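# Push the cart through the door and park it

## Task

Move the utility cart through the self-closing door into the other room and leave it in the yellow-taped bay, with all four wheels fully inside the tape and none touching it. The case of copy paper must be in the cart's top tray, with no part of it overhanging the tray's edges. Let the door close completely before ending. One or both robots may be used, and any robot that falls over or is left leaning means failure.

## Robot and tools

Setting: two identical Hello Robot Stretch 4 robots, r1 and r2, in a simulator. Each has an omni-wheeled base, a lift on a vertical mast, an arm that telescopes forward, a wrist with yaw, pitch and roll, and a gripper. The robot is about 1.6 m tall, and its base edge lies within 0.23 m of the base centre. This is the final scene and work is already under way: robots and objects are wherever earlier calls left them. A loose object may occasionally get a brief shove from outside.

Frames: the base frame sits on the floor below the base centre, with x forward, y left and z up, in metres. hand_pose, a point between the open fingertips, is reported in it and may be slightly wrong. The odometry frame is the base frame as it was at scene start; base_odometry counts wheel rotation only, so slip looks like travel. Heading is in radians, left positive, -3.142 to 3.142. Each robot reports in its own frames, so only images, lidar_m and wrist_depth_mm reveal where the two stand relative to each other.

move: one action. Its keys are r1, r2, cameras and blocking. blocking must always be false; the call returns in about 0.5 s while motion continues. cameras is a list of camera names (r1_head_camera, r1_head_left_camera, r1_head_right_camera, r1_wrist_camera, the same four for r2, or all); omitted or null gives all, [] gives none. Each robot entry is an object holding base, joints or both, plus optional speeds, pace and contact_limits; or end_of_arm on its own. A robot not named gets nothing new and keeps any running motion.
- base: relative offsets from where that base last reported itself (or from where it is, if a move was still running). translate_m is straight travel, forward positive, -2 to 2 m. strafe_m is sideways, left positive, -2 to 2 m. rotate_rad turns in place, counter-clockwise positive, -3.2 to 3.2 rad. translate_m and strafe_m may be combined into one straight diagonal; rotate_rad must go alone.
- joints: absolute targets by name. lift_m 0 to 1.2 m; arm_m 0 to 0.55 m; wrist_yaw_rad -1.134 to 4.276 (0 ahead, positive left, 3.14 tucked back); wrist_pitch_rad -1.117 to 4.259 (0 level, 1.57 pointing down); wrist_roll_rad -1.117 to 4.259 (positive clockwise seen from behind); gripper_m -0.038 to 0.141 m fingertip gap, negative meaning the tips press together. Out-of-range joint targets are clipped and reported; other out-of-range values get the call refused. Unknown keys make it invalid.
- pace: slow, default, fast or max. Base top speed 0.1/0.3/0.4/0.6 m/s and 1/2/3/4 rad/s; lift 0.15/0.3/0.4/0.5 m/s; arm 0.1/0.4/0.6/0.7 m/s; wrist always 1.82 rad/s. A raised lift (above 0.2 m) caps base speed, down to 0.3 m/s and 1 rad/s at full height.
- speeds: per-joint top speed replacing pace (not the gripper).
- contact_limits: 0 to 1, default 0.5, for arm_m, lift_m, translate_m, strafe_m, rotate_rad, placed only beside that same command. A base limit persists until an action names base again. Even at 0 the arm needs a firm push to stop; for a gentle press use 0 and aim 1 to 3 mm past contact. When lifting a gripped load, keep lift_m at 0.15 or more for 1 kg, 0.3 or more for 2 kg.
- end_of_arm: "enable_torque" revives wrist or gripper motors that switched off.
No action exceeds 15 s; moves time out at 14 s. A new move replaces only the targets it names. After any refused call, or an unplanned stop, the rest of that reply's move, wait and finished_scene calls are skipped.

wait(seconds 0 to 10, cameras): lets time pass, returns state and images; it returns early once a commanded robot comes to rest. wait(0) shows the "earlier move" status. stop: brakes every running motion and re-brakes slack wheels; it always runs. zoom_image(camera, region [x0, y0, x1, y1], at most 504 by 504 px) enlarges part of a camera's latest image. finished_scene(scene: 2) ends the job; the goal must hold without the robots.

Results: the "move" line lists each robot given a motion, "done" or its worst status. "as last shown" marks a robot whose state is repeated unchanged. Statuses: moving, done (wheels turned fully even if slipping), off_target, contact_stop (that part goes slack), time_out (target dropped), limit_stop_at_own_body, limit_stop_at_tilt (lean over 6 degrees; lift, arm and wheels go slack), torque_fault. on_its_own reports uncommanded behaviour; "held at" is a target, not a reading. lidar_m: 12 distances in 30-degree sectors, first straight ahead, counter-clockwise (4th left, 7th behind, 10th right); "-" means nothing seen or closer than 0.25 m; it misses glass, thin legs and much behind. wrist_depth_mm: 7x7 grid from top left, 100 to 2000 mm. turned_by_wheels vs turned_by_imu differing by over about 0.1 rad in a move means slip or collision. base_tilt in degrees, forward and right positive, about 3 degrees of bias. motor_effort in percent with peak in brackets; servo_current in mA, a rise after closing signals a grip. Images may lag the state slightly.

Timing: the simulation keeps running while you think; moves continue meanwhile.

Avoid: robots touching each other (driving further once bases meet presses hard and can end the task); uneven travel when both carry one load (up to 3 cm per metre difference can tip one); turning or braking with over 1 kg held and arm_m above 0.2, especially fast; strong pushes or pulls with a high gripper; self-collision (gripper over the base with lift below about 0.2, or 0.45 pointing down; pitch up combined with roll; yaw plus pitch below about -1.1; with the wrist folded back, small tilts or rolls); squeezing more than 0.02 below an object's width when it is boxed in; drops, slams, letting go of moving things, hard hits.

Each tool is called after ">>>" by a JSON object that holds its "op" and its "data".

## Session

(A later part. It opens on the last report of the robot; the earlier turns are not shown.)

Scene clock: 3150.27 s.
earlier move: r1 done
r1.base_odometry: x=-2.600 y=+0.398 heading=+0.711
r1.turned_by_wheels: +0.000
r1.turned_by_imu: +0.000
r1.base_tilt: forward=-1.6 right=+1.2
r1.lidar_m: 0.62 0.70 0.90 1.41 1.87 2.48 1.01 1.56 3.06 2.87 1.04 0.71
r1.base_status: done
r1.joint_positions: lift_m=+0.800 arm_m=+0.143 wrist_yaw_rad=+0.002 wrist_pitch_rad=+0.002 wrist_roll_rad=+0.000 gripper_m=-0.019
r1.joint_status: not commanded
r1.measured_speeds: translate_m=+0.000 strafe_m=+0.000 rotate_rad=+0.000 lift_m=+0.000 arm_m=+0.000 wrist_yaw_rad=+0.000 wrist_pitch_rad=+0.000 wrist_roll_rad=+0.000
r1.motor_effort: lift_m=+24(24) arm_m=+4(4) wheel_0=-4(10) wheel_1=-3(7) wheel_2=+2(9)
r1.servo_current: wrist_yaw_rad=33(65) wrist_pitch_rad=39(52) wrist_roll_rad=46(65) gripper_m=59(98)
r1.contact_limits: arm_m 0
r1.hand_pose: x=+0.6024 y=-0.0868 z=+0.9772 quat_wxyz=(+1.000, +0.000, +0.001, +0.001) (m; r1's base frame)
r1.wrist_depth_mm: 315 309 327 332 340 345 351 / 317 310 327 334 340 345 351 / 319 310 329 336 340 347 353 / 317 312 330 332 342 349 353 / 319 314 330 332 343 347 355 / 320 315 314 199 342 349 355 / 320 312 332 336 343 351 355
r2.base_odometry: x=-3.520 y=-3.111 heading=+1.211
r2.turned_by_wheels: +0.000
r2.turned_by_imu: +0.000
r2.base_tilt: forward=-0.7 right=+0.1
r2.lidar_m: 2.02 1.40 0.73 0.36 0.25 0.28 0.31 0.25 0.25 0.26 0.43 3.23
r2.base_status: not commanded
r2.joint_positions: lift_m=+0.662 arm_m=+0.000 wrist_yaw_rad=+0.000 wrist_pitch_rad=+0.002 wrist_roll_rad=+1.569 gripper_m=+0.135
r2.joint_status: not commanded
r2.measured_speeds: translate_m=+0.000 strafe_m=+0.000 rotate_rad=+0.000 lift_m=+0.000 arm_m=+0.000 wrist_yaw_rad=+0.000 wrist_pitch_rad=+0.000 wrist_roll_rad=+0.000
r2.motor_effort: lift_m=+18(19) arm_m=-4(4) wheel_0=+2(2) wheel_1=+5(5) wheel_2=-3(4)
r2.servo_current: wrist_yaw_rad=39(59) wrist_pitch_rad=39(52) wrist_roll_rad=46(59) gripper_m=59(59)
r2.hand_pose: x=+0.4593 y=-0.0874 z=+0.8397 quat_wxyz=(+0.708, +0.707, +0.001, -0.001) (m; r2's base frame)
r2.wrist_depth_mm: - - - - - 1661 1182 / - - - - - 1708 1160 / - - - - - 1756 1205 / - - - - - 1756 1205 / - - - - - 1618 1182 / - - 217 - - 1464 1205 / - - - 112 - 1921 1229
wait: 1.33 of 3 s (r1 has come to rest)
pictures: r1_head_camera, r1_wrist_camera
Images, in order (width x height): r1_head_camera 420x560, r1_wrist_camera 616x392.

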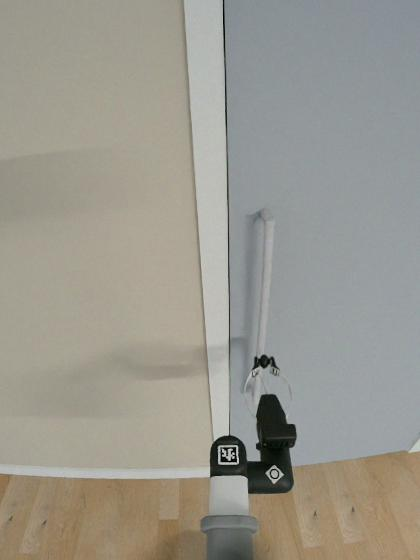

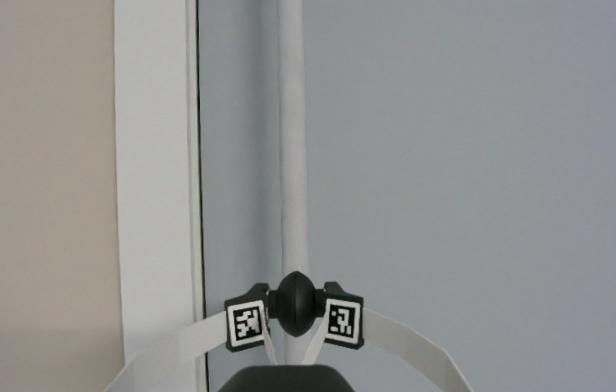

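>>> {"op": "move", "data": {"r1": {"joints": {"gripper_m": 0.09}}, "blocking": false, "cameras": []}}

>>> {"op": "wait", "data": {"seconds": 2, "cameras": []}}

>>> {"op": "move", "data": {"r1": {"base": {"translate_m": 0.09, "strafe_m": -0.004}, "pace": "slow", "contact_limits": {"translate_m": 0.15}}, "blocking": false, "cameras": []}}

>>> {"op": "wait", "data": {"seconds": 3, "cameras": ["r1_wrist_camera"]}}

Scene clock: 3180.40 s.
move: r1 moving
r1.base_odometry: x=-2.600 y=+0.398 heading=+0.711
r1.turned_by_wheels: +0.000
r1.turned_by_imu: +0.000
r1.base_tilt: forward=-1.6 right=+1.3
r1.lidar_m: 0.59 0.70 0.94 1.43 1.88 2.47 0.99 1.58 3.05 2.87 1.03 0.73
r1.base_status: not commanded
r1.joint_positions: lift_m=+0.800 arm_m=+0.143 wrist_yaw_rad=+0.002 wrist_pitch_rad=+0.002 wrist_roll_rad=+0.000 gripper_m=+0.005
r1.joint_status: gripper_m moving
r1.measured_speeds: translate_m=+0.000 strafe_m=+0.000 rotate_rad=+0.000 lift_m=+0.000 arm_m=+0.000 wrist_yaw_rad=+0.000 wrist_pitch_rad=+0.000 wrist_roll_rad=+0.000
r1.motor_effort: lift_m=+24(24) arm_m=+4(4) wheel_0=-5(5) wheel_1=-3(3) wheel_2=+2(2)
r1.servo_current: wrist_yaw_rad=59(65) wrist_pitch_rad=46(46) wrist_roll_rad=39(65) gripper_m=65(65)
r1.contact_limits: arm_m 0
r1.hand_pose: x=+0.6024 y=-0.0868 z=+0.9772 quat_wxyz=(+1.000, +0.000, +0.001, +0.001) (m; r1's base frame)
r1.wrist_depth_mm: 315 309 327 334 338 347 351 / 315 310 329 334 340 345 351 / 315 312 329 336 340 347 353 / 319 312 329 334 340 349 353 / 319 314 330 334 343 349 355 / 320 314 322 195 343 349 357 / 320 314 185 185 180 353 355
r2.base_odometry: x=-3.520 y=-3.111 heading=+1.211
r2.turned_by_wheels: +0.000
r2.turned_by_imu: +0.000
r2.base_tilt: forward=-0.7 right=+0.1
r2.lidar_m: 1.99 1.41 0.74 0.36 0.27 0.27 0.29 0.25 0.25 0.25 0.45 3.23
r2.base_status: not commanded
r2.joint_positions: lift_m=+0.662 arm_m=+0.000 wrist_yaw_rad=+0.000 wrist_pitch_rad=+0.002 wrist_roll_rad=+1.569 gripper_m=+0.135
r2.joint_status: not commanded
r2.measured_speeds: translate_m=+0.000 strafe_m=+0.000 rotate_rad=+0.000 lift_m=+0.000 arm_m=+0.000 wrist_yaw_rad=+0.000 wrist_pitch_rad=+0.000 wrist_roll_rad=+0.000
r2.motor_effort: lift_m=+18(18) arm_m=-4(4) wheel_0=+2(2) wheel_1=+5(5) wheel_2=-3(3)
r2.servo_current: wrist_yaw_rad=46(52) wrist_pitch_rad=39(46) wrist_roll_rad=46(52) gripper_m=46(52)
r2.hand_pose: x=+0.4593 y=-0.0874 z=+0.8397 quat_wxyz=(+0.708, +0.707, +0.001, -0.001) (m; r2's base frame)
r2.wrist_depth_mm: - - - - - 1661 1160 / - - - - - 1708 1205 / - - - - - 1708 1182 / - - - - - 1756 1205 / - - - - - 1661 1229 / - - 217 - - 1464 1205 / - - - 112 - 1863 1205
pictures: none
No camera images: "cameras" was empty.

Scene clock: 3181.70 s.
earlier move: r1 done
r1.base_odometry: x=-2.600 y=+0.398 heading=+0.711
r1.turned_by_wheels: +0.000
r1.turned_by_imu: +0.000
r1.base_tilt: forward=-1.6 right=+1.3
r1.lidar_m: 0.60 0.68 0.94 1.41 1.88 2.51 1.01 1.52 3.06 2.88 1.06 0.72
r1.base_status: not commanded
r1.joint_positions: lift_m=+0.800 arm_m=+0.143 wrist_yaw_rad=+0.002 wrist_pitch_rad=+0.002 wrist_roll_rad=+0.000 gripper_m=+0.090
r1.joint_status: all done
r1.measured_speeds: translate_m=+0.000 strafe_m=+0.000 rotate_rad=+0.000 lift_m=+0.000 arm_m=+0.000 wrist_yaw_rad=+0.000 wrist_pitch_rad=+0.000 wrist_roll_rad=+0.000
r1.motor_effort: lift_m=+24(24) arm_m=+4(4) wheel_0=-4(5) wheel_1=-3(4) wheel_2=+2(2)
r1.servo_current: wrist_yaw_rad=46(65) wrist_pitch_rad=39(52) wrist_roll_rad=46(65) gripper_m=46(91)
r1.contact_limits: arm_m 0
r1.hand_pose: x=+0.6024 y=-0.0868 z=+0.9772 quat_wxyz=(+1.000, +0.000, +0.001, +0.001) (m; r1's base frame)
r1.wrist_depth_mm: 314 309 327 334 340 345 351 / 317 310 329 334 340 345 351 / 319 312 329 336 342 347 353 / 317 312 330 334 342 349 353 / 319 314 329 332 343 349 355 / 320 314 213 336 196 351 353 / 320 315 317 160 345 349 355
r2.base_odometry: x=-3.520 y=-3.111 heading=+1.211
r2.turned_by_wheels: +0.000
r2.turned_by_imu: +0.000
r2.base_tilt: forward=-0.7 right=+0.0
r2.lidar_m: 2.03 1.41 0.73 0.36 0.27 0.26 0.29 0.25 0.25 0.28 0.47 3.22
r2.base_status: not commanded
r2.joint_positions: lift_m=+0.662 arm_m=+0.000 wrist_yaw_rad=+0.000 wrist_pitch_rad=+0.002 wrist_roll_rad=+1.569 gripper_m=+0.135
r2.joint_status: not commanded
r2.measured_speeds: translate_m=+0.000 strafe_m=+0.000 rotate_rad=+0.000 lift_m=+0.000 arm_m=+0.000 wrist_yaw_rad=+0.000 wrist_pitch_rad=+0.000 wrist_roll_rad=+0.000
r2.motor_effort: lift_m=+18(19) arm_m=-4(5) wheel_0=+2(2) wheel_1=+5(5) wheel_2=-3(4)
r2.servo_current: wrist_yaw_rad=46(59) wrist_pitch_rad=46(46) wrist_roll_rad=59(65) gripper_m=52(59)
r2.hand_pose: x=+0.4593 y=-0.0874 z=+0.8397 quat_wxyz=(+0.708, +0.707, +0.001, -0.001) (m; r2's base frame)
r2.wrist_depth_mm: - - - - - 1661 1160 / - - - - - 1708 1205 / - - - - - 1756 1160 / - - - - - 1756 1205 / - - - - - 1618 1229 / - - 218 - - 1464 1229 / - - - 112 - 1921 1182
wait: 1.30 of 2 s (r1 has come to rest)
pictures: none
No camera images: "cameras" was empty.

Scene clock: 3182.20 s.
move: r1 moving
r1.base_odometry: x=-2.590 y=+0.405 heading=+0.712
r1.turned_by_wheels: +0.001
r1.turned_by_imu: +0.001
r1.base_tilt: forward=-1.6 right=+1.3
r1.lidar_m: 0.62 0.68 0.90 1.37 1.89 2.52 1.02 1.58 3.05 2.87 1.03 0.70
r1.base_status: translate_m moving; strafe_m moving
r1.joint_positions: lift_m=+0.800 arm_m=+0.143 wrist_yaw_rad=+0.002 wrist_pitch_rad=+0.002 wrist_roll_rad=+0.000 gripper_m=+0.090
r1.joint_status: not commanded
r1.measured_speeds: translate_m=+0.049 strafe_m=-0.002 rotate_rad=+0.000 lift_m=+0.000 arm_m=+0.000 wrist_yaw_rad=+0.000 wrist_pitch_rad=+0.000 wrist_roll_rad=+0.000
r1.motor_effort: lift_m=+24(24) arm_m=+4(4) wheel_0=+7(7) wheel_1=+5(5) wheel_2=-5(7)
r1.servo_current: wrist_yaw_rad=46(59) wrist_pitch_rad=52(52) wrist_roll_rad=33(52) gripper_m=46(46)
r1.contact_limits: arm_m 0; translate_m 0.15
r1.hand_pose: x=+0.6024 y=-0.0868 z=+0.9772 quat_wxyz=(+1.000, +0.000, +0.001, +0.001) (m; r1's base frame)
r1.wrist_depth_mm: 304 300 319 324 327 334 340 / 306 301 319 324 329 336 340 / 307 300 320 324 329 336 340 / 307 301 319 324 330 336 342 / 307 303 320 324 330 338 343 / 309 301 213 325 196 340 345 / 309 303 320 160 334 338 345
r2.base_odometry: x=-3.520 y=-3.111 heading=+1.211
r2.turned_by_wheels: +0.000
r2.turned_by_imu: +0.000
r2.base_tilt: forward=-0.7 right=+0.0
r2.lidar_m: 2.03 1.39 0.71 0.35 0.27 0.27 0.28 0.25 0.25 0.25 0.47 3.23
r2.base_status: not commanded
r2.joint_positions: lift_m=+0.662 arm_m=+0.000 wrist_yaw_rad=+0.000 wrist_pitch_rad=+0.002 wrist_roll_rad=+1.569 gripper_m=+0.135
r2.joint_status: not commanded
r2.measured_speeds: translate_m=+0.000 strafe_m=+0.000 rotate_rad=+0.000 lift_m=+0.000 arm_m=+0.000 wrist_yaw_rad=+0.000 wrist_pitch_rad=+0.000 wrist_roll_rad=+0.000
r2.motor_effort: lift_m=+18(19) arm_m=-4(4) wheel_0=+2(2) wheel_1=+5(5) wheel_2=-3(4)
r2.servo_current: wrist_yaw_rad=52(52) wrist_pitch_rad=46(46) wrist_roll_rad=52(59) gripper_m=52(52)
r2.hand_pose: x=+0.4593 y=-0.0874 z=+0.8397 quat_wxyz=(+0.708, +0.707, +0.001, -0.001) (m; r2's base frame)
r2.wrist_depth_mm: - - - - - 1756 1182 / - - - - - 1756 1182 / - - - - - 1756 1205 / - - - - - 1808 1205 / - - - - - 1618 1205 / - - 216 - - 1397 1229 / - - - 112 - 1921 1205
pictures: none
No camera images: "cameras" was empty.

Scene clock: 3183.87 s.
earlier move: r1 done
r1.base_odometry: x=-2.529 y=+0.453 heading=+0.712
r1.turned_by_wheels: +0.000
r1.turned_by_imu: +0.000
r1.base_tilt: forward=-1.6 right=+1.3
r1.lidar_m: 0.57 0.59 0.80 1.35 1.91 2.53 1.10 1.71 3.02 2.87 0.91 0.63
r1.base_status: done
r1.joint_positions: lift_m=+0.800 arm_m=+0.143 wrist_yaw_rad=+0.002 wrist_pitch_rad=+0.002 wrist_roll_rad=+0.000 gripper_m=+0.090
r1.joint_status: not commanded
r1.measured_speeds: translate_m=+0.000 strafe_m=+0.000 rotate_rad=+0.000 lift_m=+0.000 arm_m=+0.000 wrist_yaw_rad=+0.000 wrist_pitch_rad=+0.000 wrist_roll_rad=+0.000
r1.motor_effort: lift_m=+24(24) arm_m=+4(4) wheel_0=+6(8) wheel_1=+4(5) wheel_2=-3(7)
r1.servo_current: wrist_yaw_rad=52(78) wrist_pitch_rad=46(52) wrist_roll_rad=59(65) gripper_m=39(52)
r1.contact_limits: arm_m 0; translate_m 0.15
r1.hand_pose: x=+0.6024 y=-0.0868 z=+0.9772 quat_wxyz=(+1.000, +0.000, +0.001, +0.001) (m; r1's base frame)
r1.wrist_depth_mm: 220 224 240 245 249 255 259 / 221 224 240 247 251 256 259 / 222 238 241 247 251 256 260 / 222 224 242 247 253 257 262 / 223 225 243 248 253 257 262 / 223 224 244 181 195 258 263 / 233 224 243 160 254 260 264
r2.base_odometry: x=-3.520 y=-3.111 heading=+1.211
r2.turned_by_wheels: +0.000
r2.turned_by_imu: +0.000
r2.base_tilt: forward=-0.6 right=+0.1
r2.lidar_m: 2.02 1.40 0.70 0.36 0.28 0.28 0.30 0.25 0.25 0.27 0.47 5.47
r2.base_status: not commanded
r2.joint_positions: lift_m=+0.662 arm_m=+0.000 wrist_yaw_rad=+0.000 wrist_pitch_rad=+0.002 wrist_roll_rad=+1.569 gripper_m=+0.135
r2.joint_status: not commanded
r2.measured_speeds: translate_m=+0.000 strafe_m=+0.000 rotate_rad=+0.000 lift_m=+0.000 arm_m=+0.000 wrist_yaw_rad=+0.000 wrist_pitch_rad=+0.000 wrist_roll_rad=+0.000
r2.motor_effort: lift_m=+18(19) arm_m=-4(4) wheel_0=+2(2) wheel_1=+5(5) wheel_2=-3(4)
r2.servo_current: wrist_yaw_rad=26(59) wrist_pitch_rad=39(46) wrist_roll_rad=52(59) gripper_m=52(59)
r2.hand_pose: x=+0.4593 y=-0.0874 z=+0.8397 quat_wxyz=(+0.708, +0.707, +0.001, -0.001) (m; r2's base frame)
r2.wrist_depth_mm: - - - - - 1708 1160 / - - - - - 1708 1182 / - - - - - 1756 1205 / - - - - - 1708 1205 / - - - - - 1618 1182 / - - 217 - - 1464 1229 / - - - 112 - 1863 1205
wait: 1.67 of 3 s (r1 has come to rest)
pictures: r1_wrist_camera
Images, in order (width x height): r1_wrist_camera 616x392.

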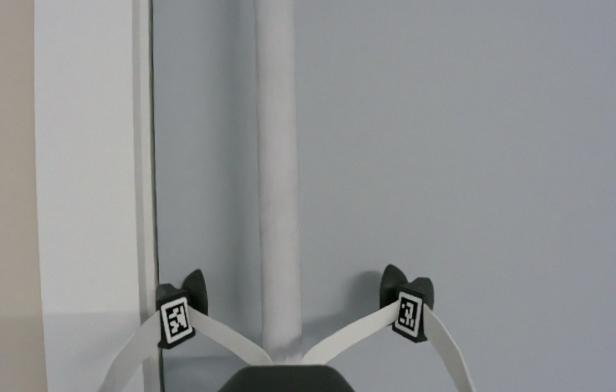

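>>> {"op": "move", "data": {"r1": {"base": {"strafe_m": 0.007}, "joints": {"gripper_m": -0.012}, "pace": "slow"}, "blocking": false, "cameras": []}}

>>> {"op": "wait", "data": {"seconds": 3, "cameras": ["r1_wrist_camera"]}}

Scene clock: 3189.50 s.
move: r1 moving
r1.base_odometry: x=-2.534 y=+0.459 heading=+0.712
r1.turned_by_wheels: +0.000
r1.turned_by_imu: +0.000
r1.base_tilt: forward=-1.6 right=+1.2
r1.lidar_m: 0.55 0.59 0.80 1.34 1.88 2.51 1.09 1.71 3.05 2.88 0.93 0.63
r1.base_status: strafe_m moving
r1.joint_positions: lift_m=+0.800 arm_m=+0.143 wrist_yaw_rad=+0.002 wrist_pitch_rad=+0.002 wrist_roll_rad=+0.000 gripper_m=+0.081
r1.joint_status: gripper_m moving
r1.measured_speeds: translate_m=+0.000 strafe_m=+0.002 rotate_rad=+0.000 lift_m=+0.000 arm_m=+0.000 wrist_yaw_rad=+0.000 wrist_pitch_rad=+0.000 wrist_roll_rad=+0.000
r1.motor_effort: lift_m=+24(24) arm_m=+4(4) wheel_0=-2(5) wheel_1=+4(7) wheel_2=-1(4)
r1.servo_current: wrist_yaw_rad=46(59) wrist_pitch_rad=39(46) wrist_roll_rad=33(59) gripper_m=52(65)
r1.contact_limits: arm_m 0
r1.hand_pose: x=+0.6024 y=-0.0868 z=+0.9772 quat_wxyz=(+1.000, +0.000, +0.001, +0.001) (m; r1's base frame)
r1.wrist_depth_mm: 220 223 240 180 250 256 260 / 220 223 241 246 251 256 262 / 221 225 243 183 252 257 260 / 231 224 242 246 252 258 263 / 231 224 243 181 253 258 264 / 223 224 243 181 193 259 264 / 232 224 243 161 254 260 265
r2.base_odometry: x=-3.520 y=-3.111 heading=+1.211
r2.turned_by_wheels: +0.000
r2.turned_by_imu: +0.000
r2.base_tilt: forward=-0.7 right=+0.0
r2.lidar_m: 2.03 1.39 0.71 0.35 0.27 0.27 0.30 0.25 0.25 0.26 0.44 3.22
r2.base_status: not commanded
r2.joint_positions: lift_m=+0.662 arm_m=+0.000 wrist_yaw_rad=+0.000 wrist_pitch_rad=+0.002 wrist_roll_rad=+1.569 gripper_m=+0.135
r2.joint_status: not commanded
r2.measured_speeds: translate_m=+0.000 strafe_m=+0.000 rotate_rad=+0.000 lift_m=+0.000 arm_m=+0.000 wrist_yaw_rad=+0.000 wrist_pitch_rad=+0.000 wrist_roll_rad=+0.000
r2.motor_effort: lift_m=+18(19) arm_m=-4(4) wheel_0=+2(2) wheel_1=+5(5) wheel_2=-3(4)
r2.servo_current: wrist_yaw_rad=52(52) wrist_pitch_rad=39(46) wrist_roll_rad=65(65) gripper_m=52(59)
r2.hand_pose: x=+0.4593 y=-0.0874 z=+0.8397 quat_wxyz=(+0.708, +0.707, +0.001, -0.001) (m; r2's base frame)
r2.wrist_depth_mm: - - - - - 1708 1182 / - - - - - 1756 1182 / - - - - - 1756 1182 / - - - - - 1756 1182 / - - - - - 1661 1229 / - - 219 - - 1397 1182 / - - - 112 - 1921 1182
pictures: none
No camera images: "cameras" was empty.

Scene clock: 3192.50 s.
earlier move: r1 moving
r1.base_odometry: x=-2.534 y=+0.459 heading=+0.712
r1.turned_by_wheels: +0.000
r1.turned_by_imu: +0.000
r1.base_tilt: forward=-1.6 right=+1.3
r1.lidar_m: 0.54 0.59 0.79 1.37 1.87 2.49 1.12 1.70 3.05 2.88 0.91 0.63
r1.base_status: done
r1.joint_positions: lift_m=+0.800 arm_m=+0.143 wrist_yaw_rad=+0.003 wrist_pitch_rad=+0.002 wrist_roll_rad=+0.000 gripper_m=-0.011
r1.joint_status: gripper_m moving
r1.measured_speeds: translate_m=+0.000 strafe_m=+0.000 rotate_rad=+0.000 lift_m=+0.000 arm_m=+0.000 wrist_yaw_rad=+0.000 wrist_pitch_rad=+0.000 wrist_roll_rad=+0.000
r1.motor_effort: lift_m=+24(24) arm_m=+4(4) wheel_0=+3(5) wheel_1=+2(7) wheel_2=+0(4)
r1.servo_current: wrist_yaw_rad=65(72) wrist_pitch_rad=39(46) wrist_roll_rad=39(72) gripper_m=52(91)
r1.contact_limits: arm_m 0
r1.hand_pose: x=+0.6025 y=-0.0867 z=+0.9772 quat_wxyz=(+1.000, +0.000, +0.001, +0.001) (m; r1's base frame)
r1.wrist_depth_mm: 229 222 240 182 249 255 259 / 220 222 241 243 250 255 259 / 220 224 242 244 251 255 260 / 230 224 241 245 252 256 262 / 230 224 243 180 252 257 262 / 223 224 241 180 253 258 263 / 232 224 243 180 250 259 263
r2.base_odometry: x=-3.520 y=-3.111 heading=+1.211
r2.turned_by_wheels: +0.000
r2.turned_by_imu: +0.000
r2.base_tilt: forward=-0.7 right=+0.1
r2.lidar_m: 2.03 1.40 0.71 0.35 0.25 0.27 0.29 0.25 0.25 0.25 0.43 3.22
r2.base_status: not commanded
r2.joint_positions: lift_m=+0.662 arm_m=+0.000 wrist_yaw_rad=+0.000 wrist_pitch_rad=+0.002 wrist_roll_rad=+1.569 gripper_m=+0.135
r2.joint_status: not commanded
r2.measured_speeds: translate_m=+0.000 strafe_m=+0.000 rotate_rad=+0.000 lift_m=+0.000 arm_m=+0.000 wrist_yaw_rad=+0.000 wrist_pitch_rad=+0.000 wrist_roll_rad=+0.000
r2.motor_effort: lift_m=+18(19) arm_m=-4(4) wheel_0=+2(2) wheel_1=+5(5) wheel_2=-3(4)
r2.servo_current: wrist_yaw_rad=39(52) wrist_pitch_rad=46(46) wrist_roll_rad=46(65) gripper_m=59(59)
r2.hand_pose: x=+0.4593 y=-0.0874 z=+0.8397 quat_wxyz=(+0.708, +0.707, +0.001, -0.001) (m; r2's base frame)
r2.wrist_depth_mm: - - - - - 1708 1160 / - - - - - 1708 1182 / - - - - - 1708 1205 / - - - - - 1808 1229 / - - - - - 1576 1182 / - - 218 - - 1464 1205 / - - - 112 - 1983 1182
wait: 3.00 s; no rest
pictures: r1_wrist_camera
Images, in order (width x height): r1_wrist_camera 616x392.

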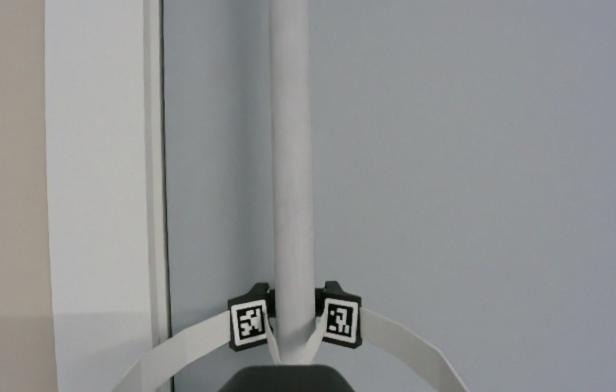

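>>> {"op": "move", "data": {"r1": {"base": {"translate_m": -0.06}, "pace": "slow"}, "blocking": false, "cameras": []}}

>>> {"op": "wait", "data": {"seconds": 3, "cameras": ["r1_wrist_camera", "r1_head_camera"]}}

Scene clock: 3196.40 s.
earlier move: r1 done
move: r1 moving
r1.base_odometry: x=-2.543 y=+0.451 heading=+0.712
r1.turned_by_wheels: +0.000
r1.turned_by_imu: -0.004
r1.base_tilt: forward=-1.4 right=+1.3
r1.lidar_m: 0.56 0.61 0.79 1.36 1.87 2.51 1.07 1.68 3.04 2.88 0.96 0.62
r1.base_status: translate_m moving
r1.joint_positions: lift_m=+0.800 arm_m=+0.143 wrist_yaw_rad=+0.003 wrist_pitch_rad=+0.002 wrist_roll_rad=+0.000 gripper_m=-0.011
r1.joint_status: all done
r1.measured_speeds: translate_m=-0.049 strafe_m=-0.001 rotate_rad=+0.005 lift_m=+0.000 arm_m=+0.001 wrist_yaw_rad=+0.000 wrist_pitch_rad=+0.000 wrist_roll_rad=+0.000
r1.motor_effort: lift_m=+24(24) arm_m=-7(7) wheel_0=-12(13) wheel_1=-3(8) wheel_2=+12(12)
r1.servo_current: wrist_yaw_rad=39(52) wrist_pitch_rad=39(46) wrist_roll_rad=26(72) gripper_m=59(65)
r1.contact_limits: arm_m 0
r1.hand_pose: x=+0.6028 y=-0.0867 z=+0.9772 quat_wxyz=(+1.000, +0.000, +0.001, +0.001) (m; r1's base frame)
r1.wrist_depth_mm: 238 229 247 248 251 255 257 / 240 229 247 248 252 255 258 / 241 231 248 249 253 256 258 / 240 231 249 183 254 256 260 / 241 231 249 249 255 257 260 / 242 232 248 184 255 258 260 / 243 232 248 185 255 259 262
r2.base_odometry: x=-3.520 y=-3.111 heading=+1.211
r2.turned_by_wheels: +0.000
r2.turned_by_imu: +0.000
r2.base_tilt: forward=-0.7 right=+0.1
r2.lidar_m: 2.03 1.39 0.73 0.33 0.27 0.26 0.31 0.25 0.25 0.26 0.45 3.23
r2.base_status: not commanded
r2.joint_positions: lift_m=+0.662 arm_m=+0.000 wrist_yaw_rad=+0.000 wrist_pitch_rad=+0.002 wrist_roll_rad=+1.569 gripper_m=+0.135
r2.joint_status: not commanded
r2.measured_speeds: translate_m=+0.000 strafe_m=+0.000 rotate_rad=+0.000 lift_m=+0.000 arm_m=+0.000 wrist_yaw_rad=+0.000 wrist_pitch_rad=+0.000 wrist_roll_rad=+0.000
r2.motor_effort: lift_m=+18(18) arm_m=-4(4) wheel_0=+2(2) wheel_1=+5(5) wheel_2=-3(4)
r2.servo_current: wrist_yaw_rad=26(52) wrist_pitch_rad=39(46) wrist_roll_rad=52(52) gripper_m=46(52)
r2.hand_pose: x=+0.4593 y=-0.0874 z=+0.8397 quat_wxyz=(+0.708, +0.707, +0.001, -0.001) (m; r2's base frame)
r2.wrist_depth_mm: - - - - - 1708 1160 / - - - - - 1756 1182 / - - - - - 1756 1205 / - - - - - 1756 1229 / - - - - - 1618 1182 / - - 217 - - 1430 1160 / - - - 112 - 1921 1229
pictures: none
No camera images: "cameras" was empty.

Scene clock: 3197.73 s.
earlier move: r1 done
r1.base_odometry: x=-2.579 y=+0.420 heading=+0.712
r1.turned_by_wheels: +0.000
r1.turned_by_imu: -0.046
r1.base_tilt: forward=-1.5 right=+1.3
r1.lidar_m: 0.54 0.64 0.83 1.33 1.86 2.35 1.03 1.40 3.14 2.90 1.06 0.64
r1.base_status: done
r1.joint_positions: lift_m=+0.800 arm_m=+0.143 wrist_yaw_rad=+0.006 wrist_pitch_rad=+0.002 wrist_roll_rad=+0.000 gripper_m=-0.011
r1.joint_status: all done
r1.measured_speeds: translate_m=+0.000 strafe_m=+0.000 rotate_rad=+0.000 lift_m=+0.000 arm_m=+0.000 wrist_yaw_rad=+0.000 wrist_pitch_rad=+0.000 wrist_roll_rad=+0.000
r1.motor_effort: lift_m=+24(24) arm_m=-7(7) wheel_0=-9(15) wheel_1=-6(17) wheel_2=+11(20)
r1.servo_current: wrist_yaw_rad=52(72) wrist_pitch_rad=39(52) wrist_roll_rad=59(72) gripper_m=52(65)
r1.contact_limits: arm_m 0
r1.hand_pose: x=+0.6031 y=-0.0857 z=+0.9772 quat_wxyz=(+1.000, +0.000, +0.001, +0.003) (m; r1's base frame)
r1.wrist_depth_mm: 276 270 240 244 257 266 277 / 277 268 241 246 258 267 276 / 277 268 243 183 259 267 278 / 278 271 242 183 259 268 277 / 278 270 243 247 258 271 278 / 278 271 240 184 262 270 278 / 279 272 243 183 260 273 281
r2.base_odometry: x=-3.520 y=-3.111 heading=+1.211
r2.turned_by_wheels: +0.000
r2.turned_by_imu: +0.000
r2.base_tilt: forward=-0.7 right=+0.1
r2.lidar_m: 2.04 1.38 0.76 0.34 0.27 0.26 0.28 0.26 0.25 0.25 0.42 5.48
r2.base_status: not commanded
r2.joint_positions: lift_m=+0.662 arm_m=+0.000 wrist_yaw_rad=+0.000 wrist_pitch_rad=+0.002 wrist_roll_rad=+1.569 gripper_m=+0.135
r2.joint_status: not commanded
r2.measured_speeds: translate_m=+0.000 strafe_m=+0.000 rotate_rad=+0.000 lift_m=+0.000 arm_m=+0.000 wrist_yaw_rad=+0.000 wrist_pitch_rad=+0.000 wrist_roll_rad=+0.000
r2.motor_effort: lift_m=+18(19) arm_m=-4(4) wheel_0=+2(2) wheel_1=+5(5) wheel_2=-3(4)
r2.servo_current: wrist_yaw_rad=46(59) wrist_pitch_rad=46(46) wrist_roll_rad=52(65) gripper_m=52(59)
r2.hand_pose: x=+0.4593 y=-0.0874 z=+0.8397 quat_wxyz=(+0.708, +0.707, +0.001, -0.001) (m; r2's base frame)
r2.wrist_depth_mm: - - - - - 1661 1160 / - - - - - 1756 1182 / - - - - - 1756 1182 / - - - - - 1756 1229 / - - - - - 1661 1182 / - - 216 - - 1499 1182 / - - - 112 - 1863 1182
wait: 1.33 of 3 s (r1 has come to rest)
pictures: r1_head_camera, r1_wrist_camera
Images, in order (width x height): r1_head_camera 420x560, r1_wrist_camera 616x392.

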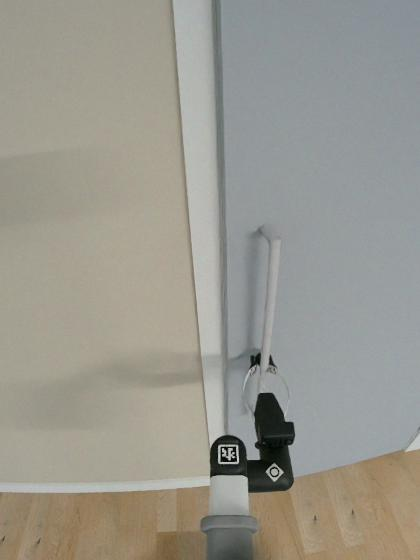

